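# Assemble two printed parts to match the stand model

## Task

Join the two printed parts so the assembly looks like the completed example shown on the stand.

## Robot and tools

Robot: two arms, left_arm and right_arm, each with six joints and a two-finger gripper whose fingers can fold. Parts held within the fingertip quarter of the pads are squeezed as commanded. Deeper toward the palm, the fingers may wrap, hold a narrow part loosely, over-squeeze a wide one, or let go later. A finger pushed tip-first into a surface folds easily (unless fully closed), so a move can overshoot a surface quietly and spoil the next grip.

Frames: the scene frame has its origin at table-top height midway between the nominal bases, +z up, +x out over the table, left_arm toward +y (image left and right need not match). Measured bases: left_arm at (+0.027, +0.334, 0) m, quat_wxyz (+1.000, 0, 0, +0.018); right_arm at (+0.055, -0.328, 0) m, quat_wxyz (+1.000, 0, 0, -0.007). Each arm's end_effector_position (m), end_effector_quat_wxyz and velocities are in that arm's own base frame; fixed cameras and the table use the scene frame. Reported hand poses may be a few cm off, more at long reach. Gripper axes: fingers point along +z, open and close along y. end_effector_position is the point between closed pads; fingertips extend about 33 mm past it for gaps up to 40 mm, about 9 mm when fully open.

Row format (used by execute_actions and move): one flat list of 18 numbers, each in [-1, 1], covering both arms even if one is idle. Numbers 1-6: left_arm joint offsets; 7-9: left gripper position, force_limit, speed; 10-18: the same nine for right_arm. Joint order within each arm is: shoulder lift, wrist 3, shoulder pan, wrist 2, elbow, wrist 1. The same order is used in every per-joint list of the results. Joint numbers are offsets, scaled so 1.0 = 2.222 rad, measured from the arm's Joint targets as they stood when the action (or move) began, not from the previous row; sending the same offset again moves further. Send 0 for all six to hold an arm. Stated ranges: elbow -3.142 to 3.142 rad, all others -6.283 to 6.283 rad (true ends may differ by 0.010 rad). An action asking any joint more than 0.010 rad beyond its range is rejected for both arms; if the first action fails this against the last reported state, the whole call is rejected.

Gripper numbers are absolute commands, not offsets. position: +1 fully open (140 mm), about -0.8 pads touch, -1 closes until blocked. force_limit (starts +1): pad force on parts up to 40 mm wide after a slow close, about 14 N at -1, 40 N at 0, 58 N at +1. speed (starts +1): about 30 mm/s at -1, 140 at 0, 250 at +1; faster closes grip harder (up to ~116 N on rigid parts). To leave a gripper unchanged, resend its last three numbers. To grip, send -1 and check object_status = 2 (0 moving, 1 blocked while opening, 2 blocked while closing, 3 reached target or pads met). To tighten, raise force_limit and change position slightly (e.g. -1 to -0.98); to soften, open and close slowly. position_measured is in counts: 3 open, ~75 = 100 mm, 139 = 60 mm, 200 = 20 mm, 230 pads meet.

Tools:
execute_actions(actions, cameras): actions is a list of up to 15 actions; each action is a table of up to 15 rows at 1/30 s per step, last row held to fill 15 steps (0.5 s). Images come with an empty list or when cameras names them ("all", names, or []).
move(target, speed, blend, stop_force, zero, blocking, cameras): target is one 18-number row or a list of up to 15 rows; all offsets count from the same Joint targets at the call's start. Joints move together along paths; no obstacle avoidance. speed in rad/s, 0.01 to 3.14 (default 0.5), for the joint with farthest to go; one value or one per target. blend in rad rounds corners (0 = stop). stop_force 3 to 120 N ends an arm's path when its wrist senses that much push; use a slow speed when probing, omit it when backing off a contact, keep finger numbers identical across a list; it cannot be combined with blocking=false. zero (default true) re-zeros before the move. The result adds a move: line (done, off_target, moving, held, fault; limits=held if steps were withheld).
wait(seconds 0-10), stop() to brake a running move, zoom_image(camera, region [x0,y0,x1,y1] px, max 504x504) on cam_high, cam_low, cam_bench, cam_left_wrist or cam_right_wrist (images 504x504 except wrist cams 672x504), zero_wrist_force(arm), finished_scene(scene=1) which ends irrevocably.

Results: Joint positions, velocities, targets (base for next offsets), torques (including arm weight, with offsets and noise), Wrist force/torque in the hand's own axes plus the peak since last shown, object_status, Tool commands, motor temperatures, step readings. "joint command not followed" means the clearance check between arms altered targets. "joint sent to its limit" means a joint was clamped at its end.

Motion notes: joint targets change at most 3.14 rad/s and stay within 0.651 rad of measured angles; gripper speed capped at 4 m/s; motion lags commands by 0.09-0.22 s and can overshoot. After big moves, check whether the arm arrived.

Avoid: dropping parts, releasing moving parts, slamming, hard pushes, anything leaving the table. Contact torque at a joint limit (139 N m shoulder/elbow, 26 N m wrists) or about 150 N net force causes a 10 s arm stop; arms are stiff, so targets slightly past a firm contact can fault. Never press the arms or grippers against each other. Heat builds when holding loads or straining; 85 °C brakes the arm 30-60 s. Time, including thinking, counts; smooth, low-effort motion is better, and the result must stay assembled after release.

Each tool is called after ">>>" as name(argument=value, ...), one argument or row to a line, values as JSON.

## Session

>>> execute_actions(
  actions=[],
)

Scene clock: 0.00 s.
left_arm: end_effector_position=(+0.7279, +0.7309, +0.1263) position_measured=3 object_status=3 end_effector_quat_wxyz=(-0.404, +0.837, +0.198, +0.313) | right_arm: end_effector_position=(+0.4886, -0.4144, +0.2925) position_measured=3 object_status=3 end_effector_quat_wxyz=(-0.042, +0.992, +0.119, -0.014)
Joint names: [shoulder lift, wrist 3, shoulder pan, wrist 2, elbow, wrist 1]
Joint positions: left_arm=[-0.528 3.472 0.494 -1.01 1.016 -3.029] | right_arm=[-1.172 1.979 -0.922 -1.552 1.026 -1.338]
Joint velocities: within noise
Joint torques (N m): no reading
Motor temperatures (°C): left_arm=[39 43 34 41 34 44] | right_arm=[33 37 34 38 32 45]
Wrist force (N): no reading
Wrist torque (N m): no reading
Wrist force, peak (N): no reading
Joint targets: left_arm=[-0.528 3.472 0.494 -1.010 1.016 -3.029] | right_arm=[-1.172 1.979 -0.922 -1.552 1.026 -1.338]
Tool commands: left_gripper/position=+1.0 left_gripper/force_limit=+1.0 left_gripper/speed=+1.0 right_gripper/position=+1.0 right_gripper/force_limit=+1.0 right_gripper/speed=+1.0

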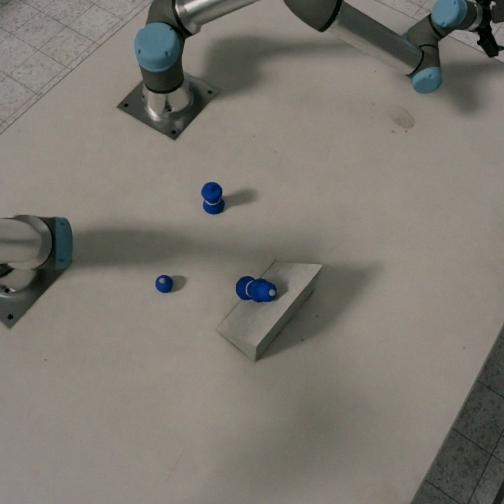

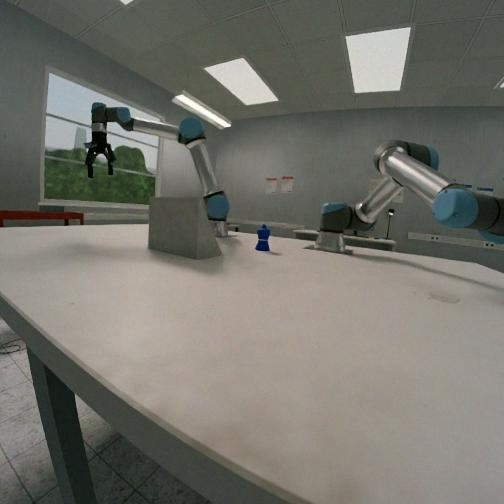

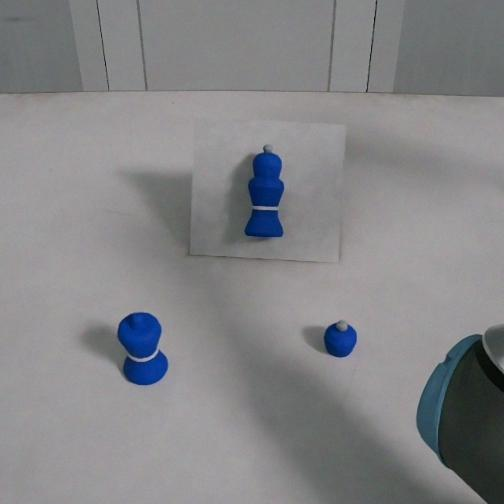

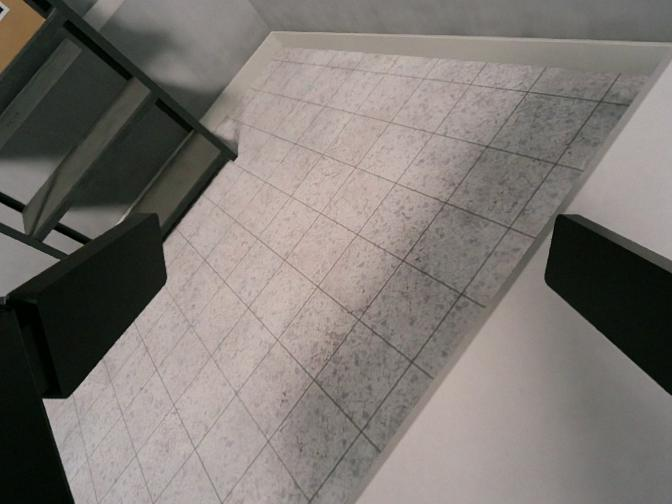

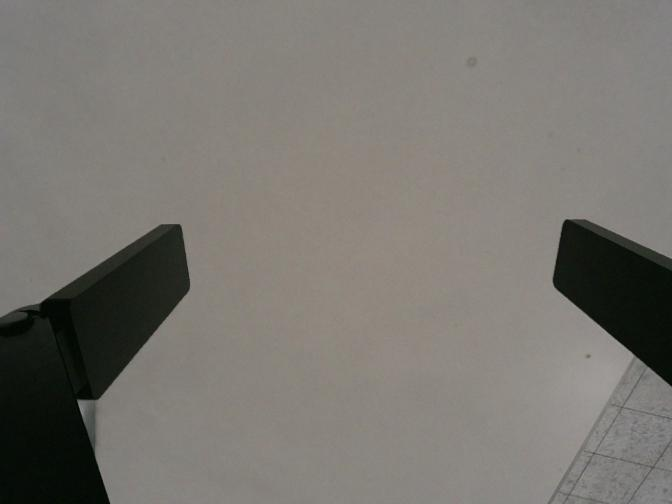

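>>> zoom_image(
  camera="cam_bench",
  region=[180, 120, 350, 270],
)

>>> zoom_image(
  camera="cam_bench",
  region=[90, 290, 210, 400],
)

>>> zoom_image(
  camera="cam_bench",
  region=[290, 300, 390, 380],
)

>>> zoom_image(
  camera="cam_high",
  region=[130, 160, 330, 370],
)

>>> zoom_image(
  camera="cam_low",
  region=[130, 180, 330, 280],
)

Scaled by 2.965 from the camera's 504x504 image, which has a finer 720x720 frame.

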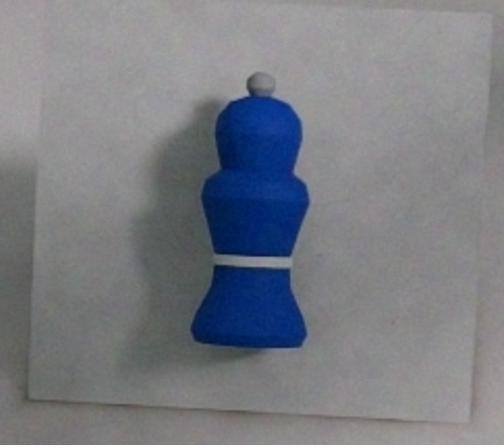

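Scaled by 4.200 from the camera's 504x504 image, which has a finer 720x720 frame.

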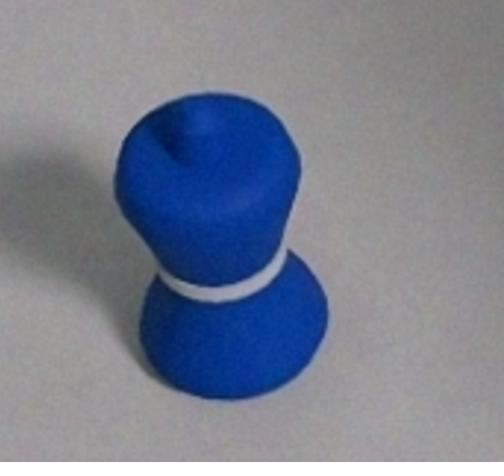

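Scaled by 5.040 from the camera's 504x504 image, which has a finer 720x720 frame.

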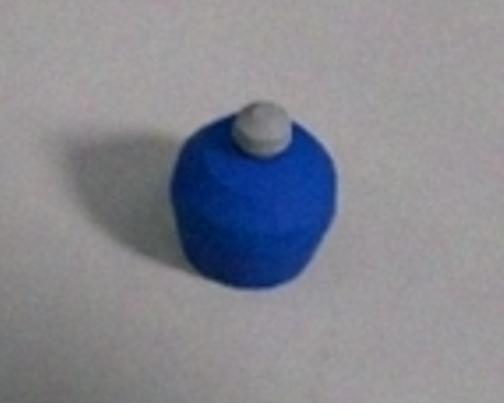

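Scaled by 2.400 from the camera's 504x504 image, which has a finer 720x720 frame.

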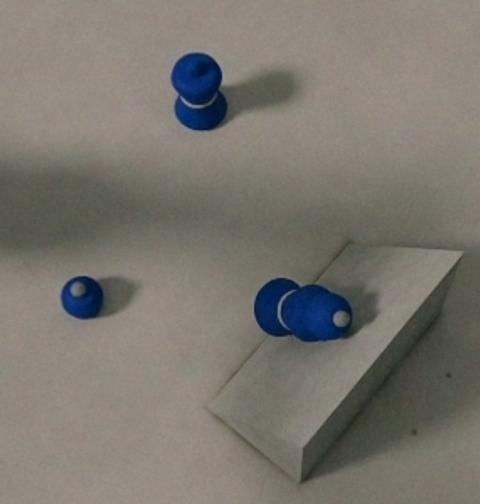

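Scaled by 2.520 from the camera's 504x504 image, which has a finer 720x720 frame.

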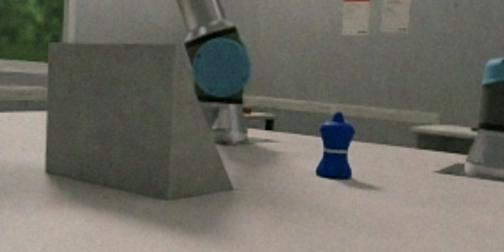

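>>> move(
  target=[0,0,0,0,0,0,1,1,1,-0.3011,0,0.6055,-0.0085,0.3789,-0.117,1,1,1],
  speed=1.0,
  cameras=["cam_right_wrist","cam_bench","cam_high"],
)

Scene clock: 30.07 s.
left_arm: end_effector_position=(+0.7279, +0.7309, +0.1263) position_measured=3 object_status=3 end_effector_quat_wxyz=(-0.404, +0.837, +0.198, +0.313) | right_arm: end_effector_position=(+0.2904, +0.2768, +0.2504) position_measured=3 object_status=3 end_effector_quat_wxyz=(+0.000, +0.702, +0.712, +0.000)
Joint names: [shoulder lift, wrist 3, shoulder pan, wrist 2, elbow, wrist 1]
Joint positions: left_arm=[-0.528 3.472 0.494 -1.01 1.016 -3.029] | right_arm=[-1.841 1.979 0.423 -1.571 1.868 -1.598]
Joint torques (N m): left_arm=[-64.54 -0.28 0.19 0.91 -19.85 -3.16] | right_arm=[-18.59 -0.07 10.87 1.3 -17.9 -1.87]
Wrist force (N): left_arm=[0.2 0.2 -0.2] | right_arm=[0.2 -0.1 0.2]
Wrist torque (N m): left_arm=[0.05 -0.04 -0.01] | right_arm=[0.01 -0.06 0.00]
Wrist force, peak (N): left_arm=[0.0 0.6 0.1] | right_arm=[-4.0 4.6 -0.3]
Joint targets: left_arm=[-0.528 3.472 0.494 -1.010 1.016 -3.029] | right_arm=[-1.841 1.979 0.423 -1.571 1.868 -1.598]
move: done
Images, in order (width x height): cam_high 504x504, cam_bench 504x504, cam_right_wrist 672x504.

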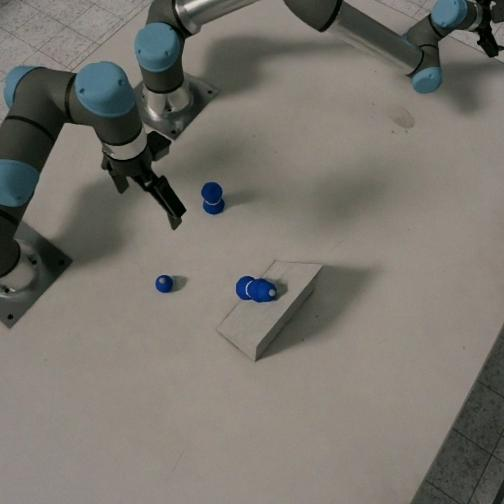

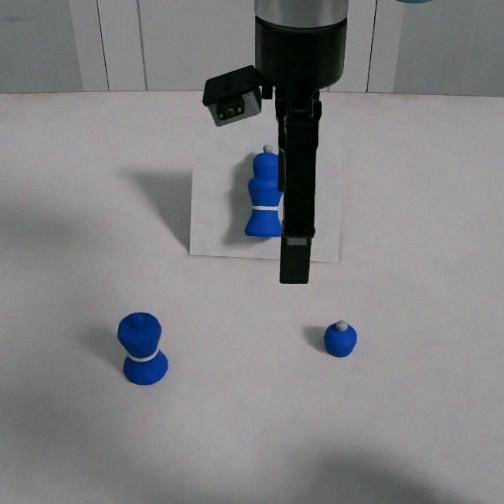

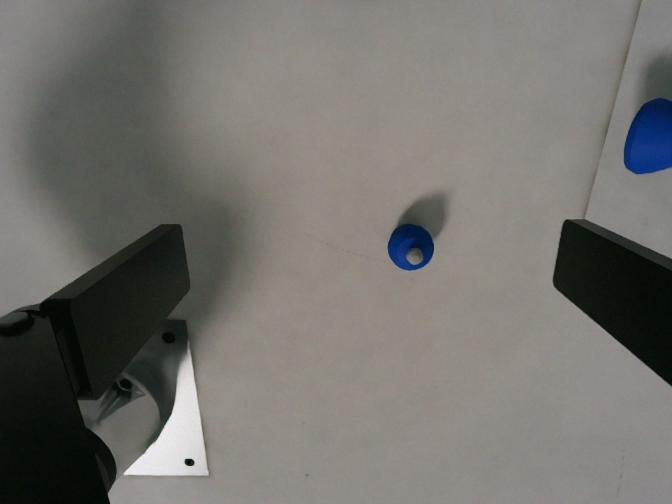

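>>> move(
  target=[0,0,0,0,0,0,1,1,1,0.1994,0.923,0.2091,0,-0.1891,-0.0102,1,1,1],
  speed=1.2,
  cameras=["cam_right_wrist","cam_bench","cam_high"],
)

Scene clock: 42.23 s.
left_arm: end_effector_position=(+0.7279, +0.7309, +0.1263) position_measured=3 object_status=3 end_effector_quat_wxyz=(-0.404, +0.837, +0.198, +0.313) | right_arm: end_effector_position=(+0.2529, +0.5220, +0.2504) position_measured=3 object_status=3 end_effector_quat_wxyz=(+0.000, +1.000, +0.000, +0.000) end_effector_velocity=(+0.000, +0.000, +0.000) end_effector_angular_velocity=(+0.000, +0.000, -0.006)
Joint names: [shoulder lift, wrist 3, shoulder pan, wrist 2, elbow, wrist 1]
Joint positions: left_arm=[-0.528 3.472 0.494 -1.01 1.016 -3.029] | right_arm=[-1.398 4.03 0.888 -1.571 1.448 -1.621]
Joint velocities: left_arm=[within noise] | right_arm=[0 0.005 -0.001 0 0 0]
Joint torques (N m): left_arm=[-65.39 -0.53 0.75 0.95 -20.03 -3.21] | right_arm=[-41.82 1.52 -9.37 1.19 -16.34 -3.16]
Wrist force (N): left_arm=[0.0 0.2 -0.2] | right_arm=[0.2 0.0 0.4]
Wrist torque (N m): left_arm=[0.03 -0.01 0.00] | right_arm=[-0.01 -0.09 0.09]
Wrist force, peak (N): left_arm=[0.1 0.6 0.1] | right_arm=[-0.5 -1.1 0.7]
Joint targets: left_arm=[-0.528 3.472 0.494 -1.010 1.016 -3.029] | right_arm=[-1.398 4.030 0.888 -1.571 1.448 -1.621]
move: done
Images, in order (width x height): cam_high 504x504, cam_bench 504x504, cam_right_wrist 672x504.

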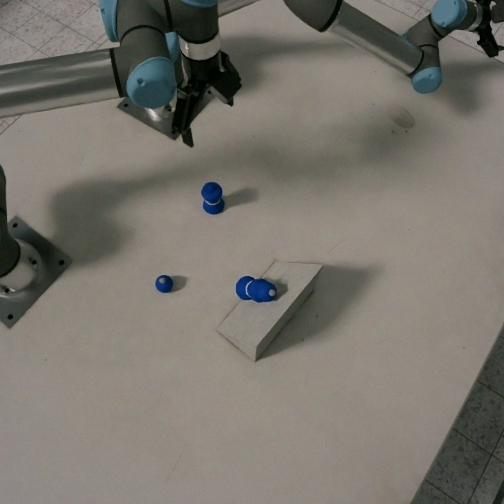

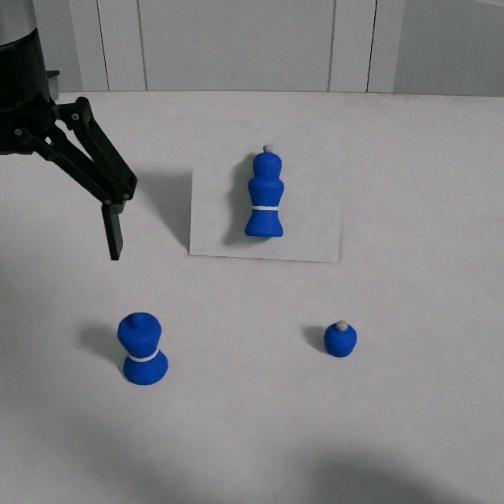

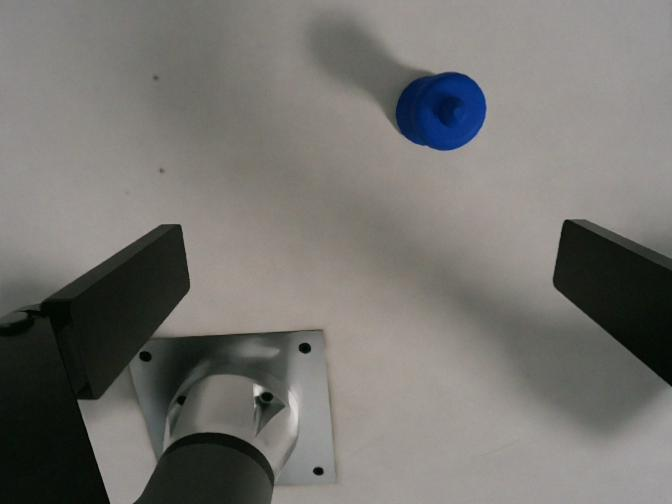

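>>> zoom_image(
  camera="cam_right_wrist",
  region=[390, 60, 500, 160],
)

Scaled by 4.582 from the camera's 672x504 image, which has a finer 960x720 frame.

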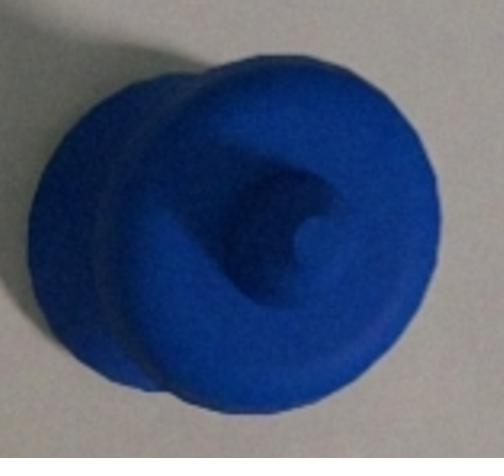

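>>> move(
  target=[0,0,0,0,0,0,1,1,1,-0.1684,-0.923,-0.2091,0,0.3192,-0.1508,1,1,1],
  speed=1.0,
  cameras=["cam_right_wrist","cam_bench","cam_high"],
)

Scene clock: 57.60 s.
left_arm: end_effector_position=(+0.7279, +0.7309, +0.1263) position_measured=3 object_status=3 end_effector_quat_wxyz=(-0.404, +0.837, +0.198, +0.313) | right_arm: end_effector_position=(+0.2902, +0.2768, +0.1205) position_measured=3 object_status=3 end_effector_quat_wxyz=(+0.000, +0.702, +0.712, +0.000) end_effector_velocity=(+0.001, +0.000, +0.001) end_effector_angular_velocity=(+0.001, -0.001, +0.004)
Joint names: [shoulder lift, wrist 3, shoulder pan, wrist 2, elbow, wrist 1]
Joint positions: left_arm=[-0.528 3.472 0.494 -1.01 1.016 -3.029] | right_arm=[-1.772 1.979 0.423 -1.571 2.157 -1.956]
Joint velocities: left_arm=[within noise] | right_arm=[0 -0.005 0 0 -0.001 0]
Joint torques (N m): left_arm=[-65.54 -0.68 1.47 0.81 -19.58 -3.37] | right_arm=[-4.55 -1.77 11.06 1.33 -23.56 -1.78]
Wrist force (N): left_arm=[0.0 0.3 0.1] | right_arm=[-0.1 0.2 0.4]
Wrist torque (N m): left_arm=[0.05 -0.01 -0.01] | right_arm=[0.04 0.06 0.02]
Wrist force, peak (N): left_arm=[0.5 0.4 -0.1] | right_arm=[-1.1 -0.2 0.7]
Joint targets: left_arm=[-0.528 3.472 0.494 -1.010 1.016 -3.029] | right_arm=[-1.772 1.979 0.423 -1.571 2.157 -1.956]
move: done
Images, in order (width x height): cam_high 504x504, cam_bench 504x504, cam_right_wrist 672x504.

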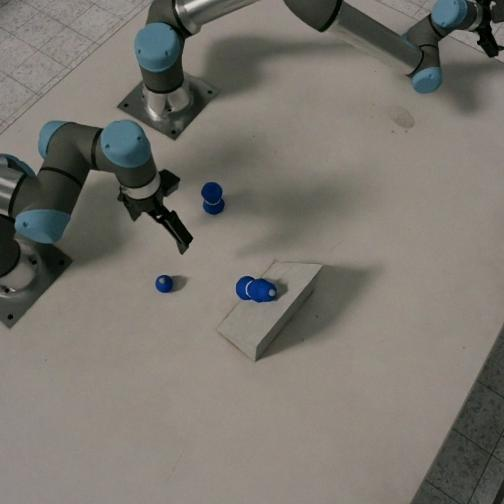

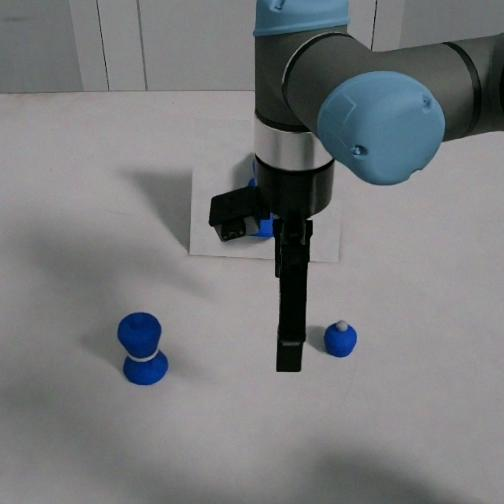

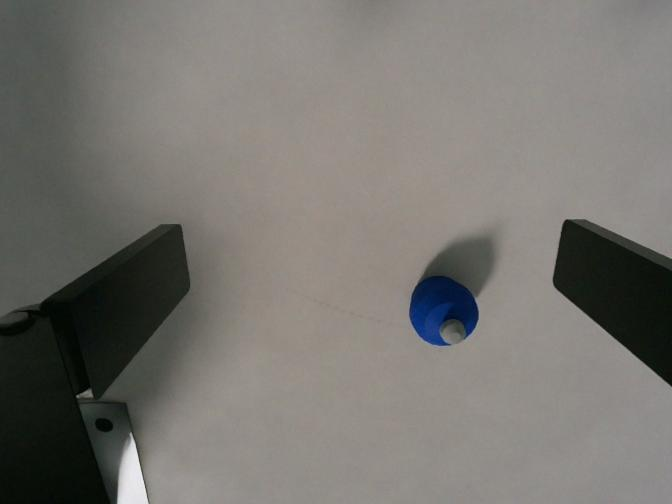

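>>> move(
  target=[0,0,0,0,0,0,1,1,1,0,-0.086,-0.086,0,0,0,1,1,1],
  speed=0.6,
  cameras=["cam_right_wrist","cam_bench","cam_high"],
)

Scene clock: 67.90 s.
left_arm: end_effector_position=(+0.7279, +0.7309, +0.1263) position_measured=3 object_status=3 end_effector_quat_wxyz=(-0.404, +0.837, +0.198, +0.313) | right_arm: end_effector_position=(+0.3374, +0.2167, +0.1204) position_measured=3 object_status=3 end_effector_quat_wxyz=(+0.000, +0.702, +0.712, +0.000)
Joint names: [shoulder lift, wrist 3, shoulder pan, wrist 2, elbow, wrist 1]
Joint positions: left_arm=[-0.528 3.472 0.494 -1.01 1.016 -3.029] | right_arm=[-1.772 1.788 0.232 -1.571 2.157 -1.956]
Joint torques (N m): left_arm=[-65.98 -0.87 1.27 1.04 -19.37 -3.17] | right_arm=[-7.68 -1.6 -5.87 0.97 -15.06 -3.48]
Wrist force (N): left_arm=[-0.1 0.2 0.0] | right_arm=[0.2 0.1 -0.2]
Wrist torque (N m): left_arm=[0.03 0.02 0.00] | right_arm=[0.00 -0.03 -0.01]
Wrist force, peak (N): left_arm=[0.2 0.6 0.1] | right_arm=[-2.2 1.2 -0.2]
Joint targets: left_arm=[-0.528 3.472 0.494 -1.010 1.016 -3.029] | right_arm=[-1.772 1.788 0.232 -1.571 2.157 -1.956]
move: done
Images, in order (width x height): cam_high 504x504, cam_bench 504x504, cam_right_wrist 672x504.

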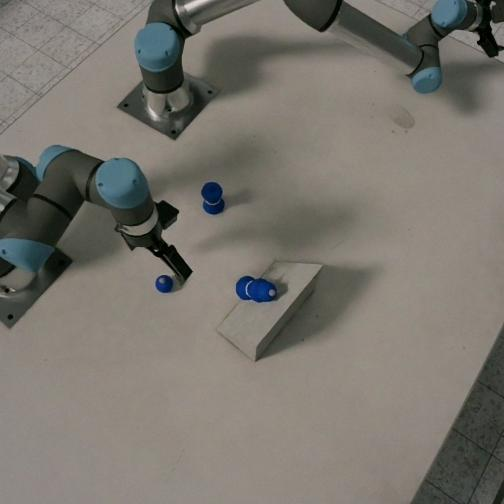

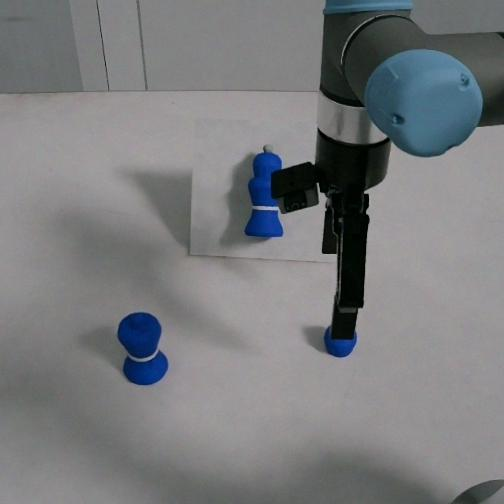

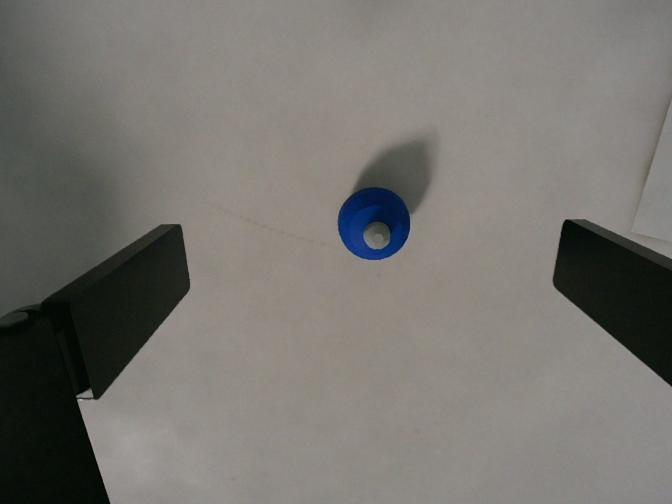

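>>> move(
  target=[0,0,0,0,0,0,1,1,1,0.0218,-0.0185,-0.0185,0,0.0337,-0.0554,1,1,1],
  speed=0.4,
  cameras=["cam_right_wrist","cam_bench","cam_low"],
)

Scene clock: 75.73 s.
left_arm: end_effector_position=(+0.7279, +0.7309, +0.1263) position_measured=3 object_status=3 end_effector_quat_wxyz=(-0.404, +0.837, +0.198, +0.313) | right_arm: end_effector_position=(+0.3453, +0.2024, +0.0804) position_measured=3 object_status=3 end_effector_quat_wxyz=(+0.000, +0.702, +0.712, +0.000)
Joint names: [shoulder lift, wrist 3, shoulder pan, wrist 2, elbow, wrist 1]
Joint positions: left_arm=[-0.528 3.472 0.494 -1.01 1.016 -3.029] | right_arm=[-1.723 1.747 0.191 -1.571 2.232 -2.079]
Joint torques (N m): left_arm=[-65.43 -0.79 0.47 1.01 -19.71 -3.17] | right_arm=[-23.21 1.21 11.8 -0.62 -23.91 -3.82]
Wrist force (N): left_arm=[0.0 0.1 0.1] | right_arm=[0.4 0.3 -0.3]
Wrist torque (N m): left_arm=[0.03 -0.01 0.01] | right_arm=[0.07 -0.12 -0.02]
Wrist force, peak (N): left_arm=[0.6 0.2 0.2] | right_arm=[0.3 -0.3 -1.5]
Joint targets: left_arm=[-0.528 3.472 0.494 -1.010 1.016 -3.029] | right_arm=[-1.723 1.747 0.191 -1.571 2.232 -2.079]
move: done
Images, in order (width x height): cam_low 504x504, cam_bench 504x504, cam_right_wrist 672x504.

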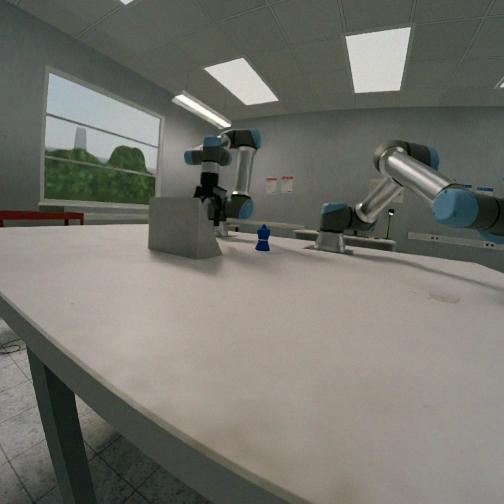

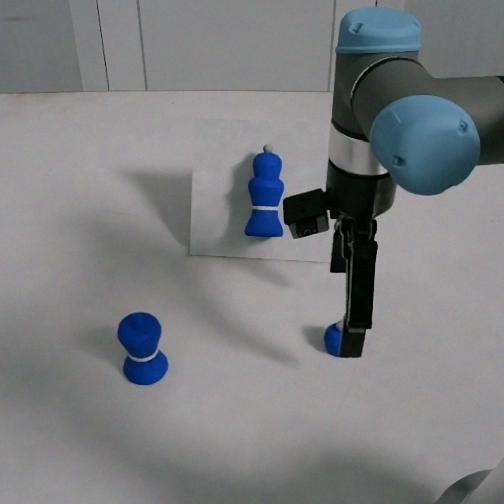

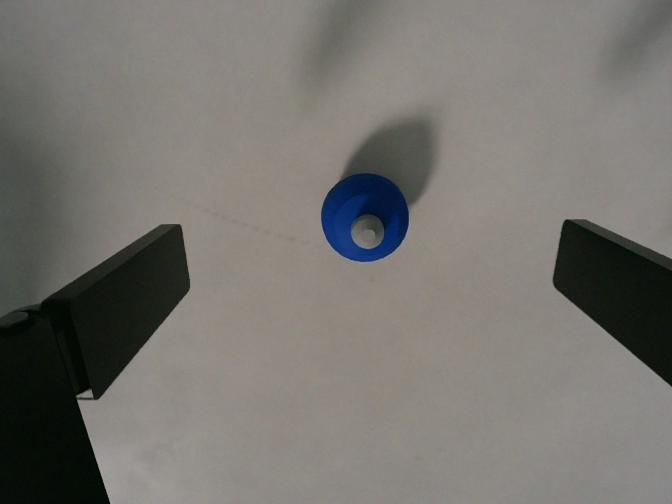

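>>> move(
  target=[0,0,0,0,0,0,1,1,1,0.0259,0,0,0,0.0259,-0.0518,0.2,0,-0.5],
  speed=0.2,
  cameras=["cam_right_wrist","cam_bench"],
)

Scene clock: 89.00 s.
left_arm: end_effector_position=(+0.7279, +0.7309, +0.1263) position_measured=3 object_status=3 end_effector_quat_wxyz=(-0.404, +0.837, +0.198, +0.313) | right_arm: end_effector_position=(+0.3454, +0.2025, +0.0453) position_measured=104 object_status=0 end_effector_quat_wxyz=(+0.000, +0.702, +0.712, +0.000)
Joint names: [shoulder lift, wrist 3, shoulder pan, wrist 2, elbow, wrist 1]
Joint positions: left_arm=[-0.528 3.472 0.494 -1.01 1.016 -3.029] | right_arm=[-1.666 1.747 0.191 -1.571 2.29 -2.194]
Joint torques (N m): left_arm=[-65.22 -1.04 1.33 1 -19.59 -3.21] | right_arm=[-24.6 -1.65 9.62 -0.73 -27.32 -2.91]
Wrist force (N): left_arm=[-0.1 0.4 0.0] | right_arm=[0.5 0.3 -0.6]
Wrist torque (N m): left_arm=[0.08 0.02 0.00] | right_arm=[0.11 -0.16 0.00]
Wrist force, peak (N): left_arm=[0.2 0.6 -0.1] | right_arm=[0.4 0.0 -1.2]
Joint targets: left_arm=[-0.528 3.472 0.494 -1.010 1.016 -3.029] | right_arm=[-1.666 1.747 0.191 -1.571 2.289 -2.194]
move: done
Images, in order (width x height): cam_bench 504x504, cam_right_wrist 672x504.

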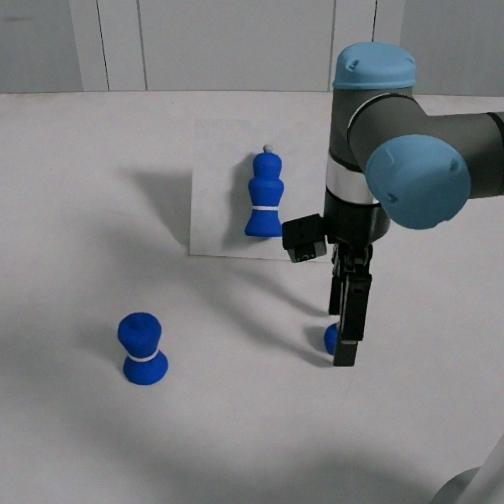

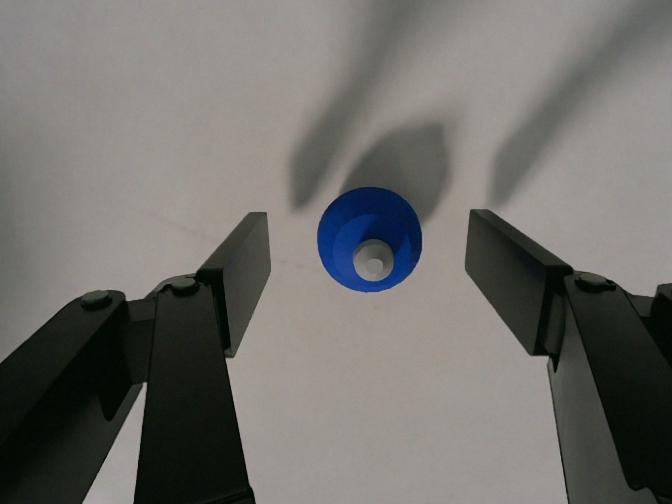

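>>> execute_actions(
  actions=[
    [[0,0,0,0,0,0,1,1,1,0,0,0,0,0,0,-1,0,-1]],
    [[0,0,0,0,0,0,1,1,1,0,0,0,0,0,0,-1,0,-1]],
    [[0,0,0,0,0,0,1,1,1,0,0,0,0,0,0,-1,0,-1]],
    [[0,0,0,0,0,0,1,1,1,0,0,0,0,0,0,-1,0,-1]],
    [[0,0,0,0,0,0,1,1,1,0,0,0,0,0,0,-1,0,-1]],
  ],
  cameras=["cam_right_wrist","cam_bench"],
)

Scene clock: 94.07 s.
left_arm: end_effector_position=(+0.7279, +0.7309, +0.1263) position_measured=3 object_status=3 end_effector_quat_wxyz=(-0.404, +0.837, +0.198, +0.313) | right_arm: end_effector_position=(+0.3454, +0.2025, +0.0454) position_measured=170 object_status=2 end_effector_quat_wxyz=(+0.000, +0.702, +0.712, +0.000)
Joint names: [shoulder lift, wrist 3, shoulder pan, wrist 2, elbow, wrist 1]
Joint positions: left_arm=[-0.528 3.472 0.494 -1.01 1.016 -3.029] | right_arm=[-1.666 1.747 0.191 -1.571 2.289 -2.194]
Joint torques (N m): left_arm=[-65.05 -1.14 0.92 1.05 -19.19 -3.23] | right_arm=[-7.97 -1.56 -1.17 -0.67 -13.31 -3]
Wrist force (N): left_arm=[0.2 0.3 0.0] | right_arm=[-0.5 -3.1 -17.5]
Wrist torque (N m): left_arm=[0.05 -0.04 0.01] | right_arm=[0.27 -0.10 -0.01]
Wrist force, peak (N): left_arm=[0.3 0.4 0.2] | right_arm=[-0.6 -4.2 -17.9]
Joint targets: left_arm=[-0.528 3.472 0.494 -1.010 1.016 -3.029] | right_arm=[-1.666 1.747 0.191 -1.571 2.289 -2.194]
Step readings (joint positions of left_arm | right_arm):
0: [-0.528 3.472 0.494 -1.010 1.016 -3.029] | [-1.666 1.747 0.191 -1.571 2.289 -2.194]
1: [-0.528 3.472 0.494 -1.010 1.016 -3.029] | [-1.666 1.747 0.191 -1.571 2.289 -2.194]
2: [-0.528 3.472 0.494 -1.010 1.016 -3.029] | [-1.666 1.747 0.191 -1.571 2.289 -2.194]
4: [-0.528 3.472 0.494 -1.010 1.016 -3.029] | [-1.666 1.747 0.191 -1.571 2.289 -2.194]
8: [-0.528 3.472 0.494 -1.010 1.016 -3.029] | [-1.666 1.747 0.191 -1.571 2.289 -2.194]
15: [-0.528 3.472 0.494 -1.010 1.016 -3.029] | [-1.666 1.747 0.191 -1.571 2.289 -2.194]
16: [-0.528 3.472 0.494 -1.010 1.016 -3.029] | [-1.666 1.747 0.191 -1.571 2.289 -2.194]
17: [-0.528 3.472 0.494 -1.010 1.016 -3.029] | [-1.666 1.747 0.191 -1.571 2.289 -2.194]
19: [-0.528 3.472 0.494 -1.010 1.016 -3.029] | [-1.666 1.747 0.191 -1.571 2.289 -2.194]
23: [-0.528 3.472 0.494 -1.010 1.016 -3.029] | [-1.666 1.747 0.191 -1.571 2.289 -2.194]
30: [-0.528 3.472 0.494 -1.010 1.016 -3.029] | [-1.666 1.747 0.191 -1.571 2.289 -2.194]
31: [-0.528 3.472 0.494 -1.010 1.016 -3.029] | [-1.666 1.747 0.191 -1.571 2.289 -2.194]
32: [-0.528 3.472 0.494 -1.010 1.016 -3.029] | [-1.666 1.747 0.191 -1.571 2.289 -2.194]
34: [-0.528 3.472 0.494 -1.010 1.016 -3.029] | [-1.666 1.747 0.191 -1.571 2.289 -2.194]
38: [-0.528 3.472 0.494 -1.010 1.016 -3.029] | [-1.666 1.747 0.191 -1.571 2.289 -2.194]
45: [-0.528 3.472 0.494 -1.010 1.016 -3.029] | [-1.666 1.747 0.191 -1.571 2.289 -2.194]
46: [-0.528 3.472 0.494 -1.010 1.016 -3.029] | [-1.666 1.747 0.191 -1.571 2.289 -2.194]
47: [-0.528 3.472 0.494 -1.010 1.016 -3.029] | [-1.666 1.747 0.191 -1.571 2.289 -2.194]
49: [-0.528 3.472 0.494 -1.010 1.016 -3.029] | [-1.666 1.747 0.191 -1.571 2.289 -2.194]
53: [-0.528 3.472 0.494 -1.010 1.016 -3.029] | [-1.666 1.747 0.191 -1.571 2.289 -2.194]
60: [-0.528 3.472 0.494 -1.010 1.016 -3.029] | [-1.666 1.747 0.191 -1.571 2.289 -2.194]
61: [-0.528 3.472 0.494 -1.010 1.016 -3.029] | [-1.666 1.747 0.191 -1.571 2.289 -2.194]
62: [-0.528 3.472 0.494 -1.010 1.016 -3.029] | [-1.666 1.747 0.191 -1.571 2.289 -2.194]
64: [-0.528 3.472 0.494 -1.010 1.016 -3.029] | [-1.666 1.747 0.191 -1.571 2.289 -2.194]
68: [-0.528 3.472 0.494 -1.010 1.016 -3.029] | [-1.666 1.747 0.191 -1.571 2.289 -2.194]
75: [-0.528 3.472 0.494 -1.010 1.016 -3.029] | [-1.666 1.747 0.191 -1.571 2.289 -2.194]
Images, in order (width x height): cam_bench 504x504, cam_right_wrist 672x504.

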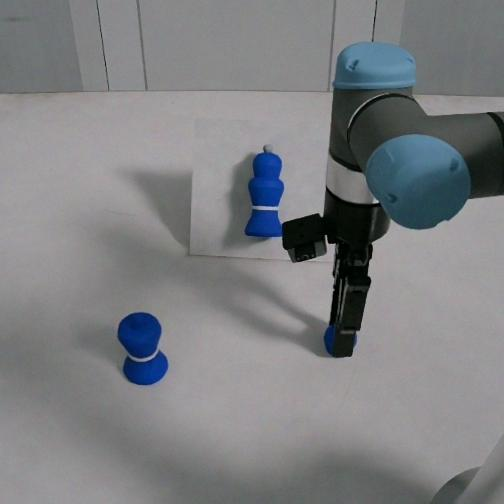

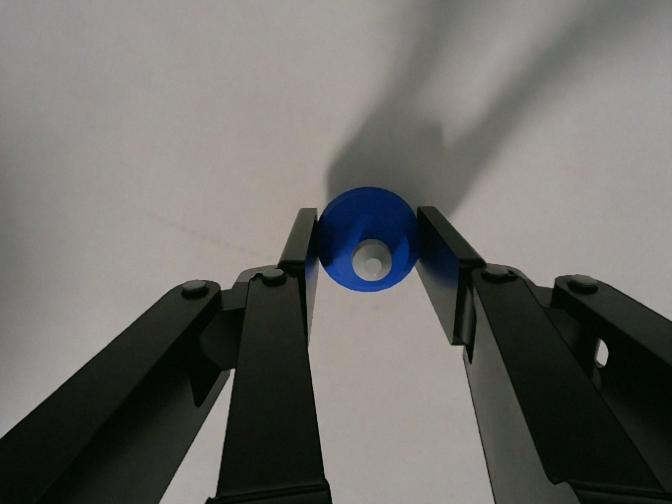

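>>> move(
  target=[0,0,0,0,0,0,1,1,1,-0.038,0,0,0,-0.0421,0.08,-1,0,-1],
  speed=0.15,
  cameras=["cam_right_wrist","cam_bench","cam_low"],
)

Scene clock: 99.90 s.
left_arm: end_effector_position=(+0.7279, +0.7309, +0.1263) position_measured=3 object_status=3 end_effector_quat_wxyz=(-0.404, +0.837, +0.198, +0.313) | right_arm: end_effector_position=(+0.3455, +0.2025, +0.1006) position_measured=170 object_status=2 end_effector_quat_wxyz=(+0.000, +0.702, +0.712, +0.000)
Joint names: [shoulder lift, wrist 3, shoulder pan, wrist 2, elbow, wrist 1]
Joint positions: left_arm=[-0.528 3.472 0.494 -1.01 1.016 -3.029] | right_arm=[-1.75 1.747 0.191 -1.571 2.196 -2.016]
Joint torques (N m): left_arm=[-65.09 -1.18 1.48 1.06 -19.06 -3.06] | right_arm=[-5.53 -1.58 -3.6 -0.68 -13.69 -4.38]
Wrist force (N): left_arm=[-0.1 0.2 0.1] | right_arm=[0.3 0.4 0.2]
Wrist torque (N m): left_arm=[0.05 0.03 0.00] | right_arm=[0.07 -0.03 -0.02]
Wrist force, peak (N): left_arm=[0.2 0.6 -0.1] | right_arm=[-0.5 -3.3 -17.9]
Joint targets: left_arm=[-0.528 3.472 0.494 -1.010 1.016 -3.029] | right_arm=[-1.750 1.747 0.191 -1.571 2.196 -2.016]
move: done
Images, in order (width x height): cam_low 504x504, cam_bench 504x504, cam_right_wrist 672x504.

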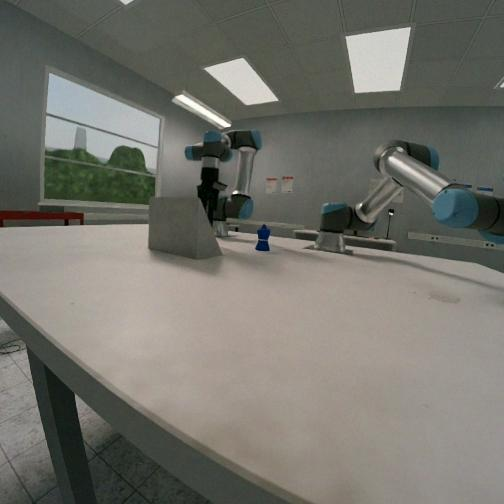

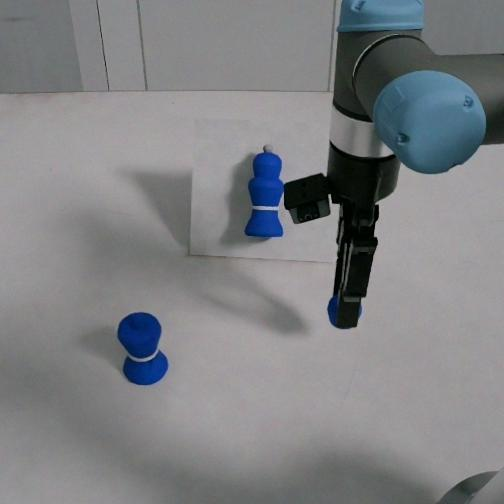

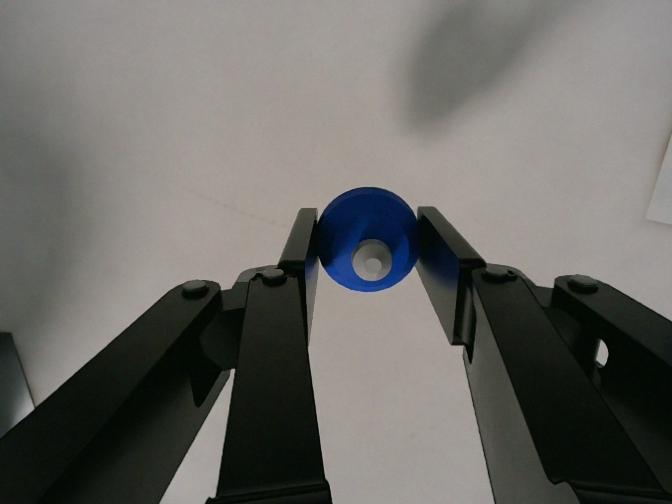

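>>> move(
  target=[0,0,0,0,0,0,1,1,1,0.1022,0.9814,0.2678,0,-0.2041,0.1015,-1,0,-1],
  speed=0.8,
  cameras=["cam_right_wrist","cam_bench","cam_high"],
)

Scene clock: 123.77 s.
left_arm: end_effector_position=(+0.7279, +0.7309, +0.1263) position_measured=3 object_status=3 end_effector_quat_wxyz=(-0.404, +0.837, +0.198, +0.313) | right_arm: end_effector_position=(+0.2611, +0.4500, +0.1906) position_measured=170 object_status=2 end_effector_quat_wxyz=(+0.000, +1.000, +0.000, +0.000)
Joint names: [shoulder lift, wrist 3, shoulder pan, wrist 2, elbow, wrist 1]
Joint positions: left_arm=[-0.528 3.472 0.494 -1.01 1.016 -3.029] | right_arm=[-1.523 3.927 0.786 -1.571 1.742 -1.791]
Joint torques (N m): left_arm=[-65.8 -1.29 0.8 1.2 -19.14 -3.27] | right_arm=[-36.81 1.45 -6.7 -0.73 -17.08 -4.45]
Wrist force (N): left_arm=[0.0 -0.1 0.2] | right_arm=[0.3 0.5 1.0]
Wrist torque (N m): left_arm=[-0.02 -0.01 0.00] | right_arm=[0.17 -0.14 0.07]
Wrist force, peak (N): left_arm=[0.3 0.3 0.5] | right_arm=[0.3 0.5 1.0]
Joint targets: left_arm=[-0.528 3.472 0.494 -1.010 1.016 -3.029] | right_arm=[-1.523 3.928 0.786 -1.571 1.742 -1.791]
move: done
Images, in order (width x height): cam_high 504x504, cam_bench 504x504, cam_right_wrist 672x504.

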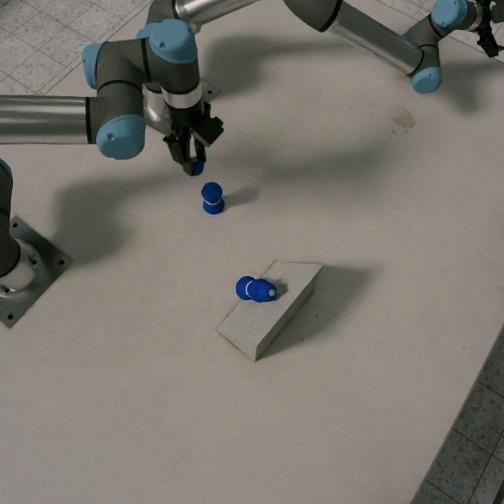

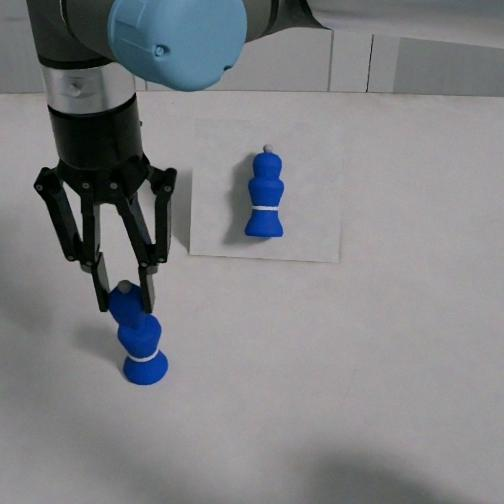

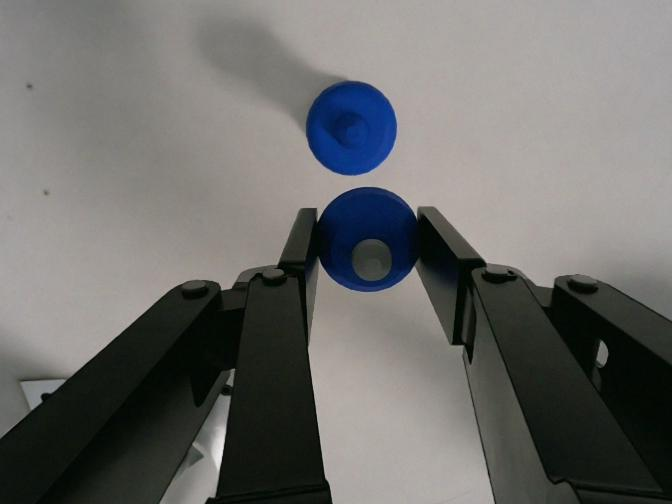

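>>> zoom_image(
  camera="cam_right_wrist",
  region=[290, 70, 430, 190],
)

>>> zoom_image(
  camera="cam_bench",
  region=[80, 250, 210, 400],
)

Scaled by 3.600 from the camera's 672x504 image, which has a finer 960x720 frame.

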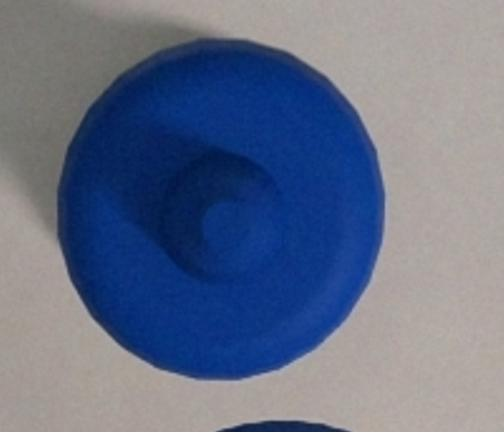

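Scaled by 3.360 from the camera's 504x504 image, which has a finer 720x720 frame.

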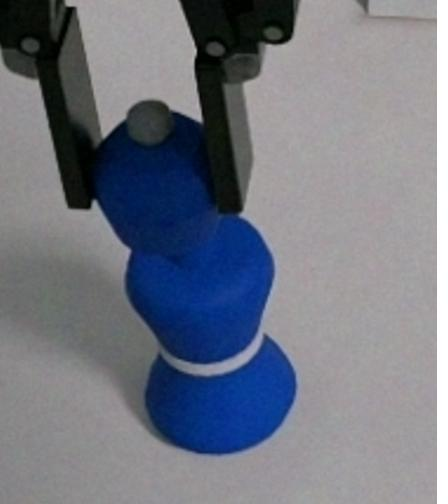

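>>> move(
  target=[0,0,0,0,0,0,1,1,1,-0.0072,-0.7616,-0.0545,0,0.0077,0,-1,0,-1],
  speed=0.8,
  cameras=["cam_right_wrist","cam_bench"],
)

>>> zoom_image(
  camera="cam_right_wrist",
  region=[290, 70, 430, 190],
)

Scene clock: 145.80 s.
left_arm: end_effector_position=(+0.7279, +0.7309, +0.1263) position_measured=3 object_status=3 end_effector_quat_wxyz=(-0.404, +0.837, +0.198, +0.313) | right_arm: end_effector_position=(+0.3079, +0.4106, +0.1904) position_measured=170 object_status=2 end_effector_quat_wxyz=(+0.000, +0.707, +0.707, +0.000) end_effector_velocity=(-0.001, +0.000, -0.001) end_effector_angular_velocity=(-0.001, +0.001, +0.006)
Joint names: [shoulder lift, wrist 3, shoulder pan, wrist 2, elbow, wrist 1]
Joint positions: left_arm=[-0.528 3.472 0.494 -1.01 1.016 -3.029] | right_arm=[-1.539 2.236 0.665 -1.571 1.76 -1.791]
Joint velocities: left_arm=[within noise] | right_arm=[0 -0.005 0.001 0 0.001 -0.001]
Joint torques (N m): left_arm=[-65.22 -1.42 2.51 1.03 -18.86 -3.28] | right_arm=[-30.47 -1.62 10.98 -0.42 -20.64 -4.24]
Wrist force (N): left_arm=[0.1 0.4 0.0] | right_arm=[0.0 0.1 0.3]
Wrist torque (N m): left_arm=[0.07 -0.03 0.00] | right_arm=[0.06 -0.04 -0.04]
Wrist force, peak (N): left_arm=[0.2 0.7 0.2] | right_arm=[0.5 0.7 1.1]
Joint targets: left_arm=[-0.528 3.472 0.494 -1.010 1.016 -3.029] | right_arm=[-1.539 2.235 0.665 -1.571 1.760 -1.791]
move: done
Images, in order (width x height): cam_bench 504x504, cam_right_wrist 672x504.

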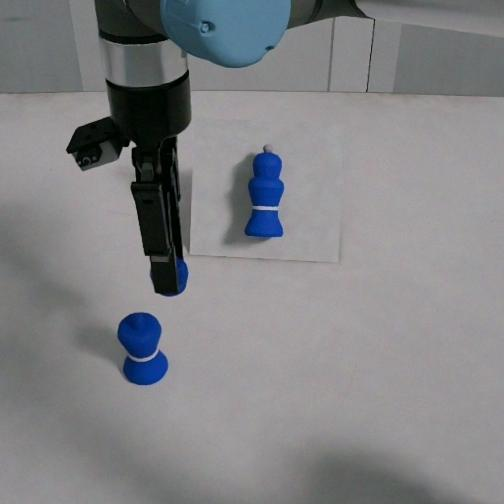

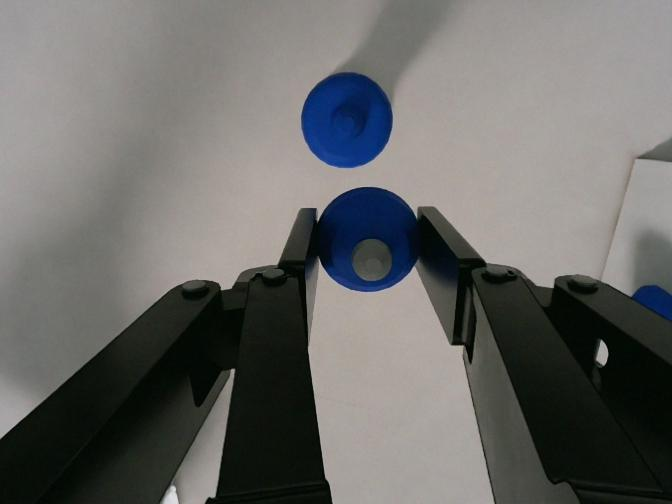

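Scaled by 3.600 from the camera's 672x504 image, which has a finer 960x720 frame.

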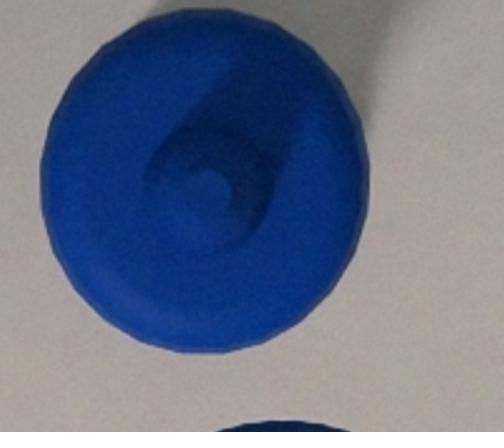

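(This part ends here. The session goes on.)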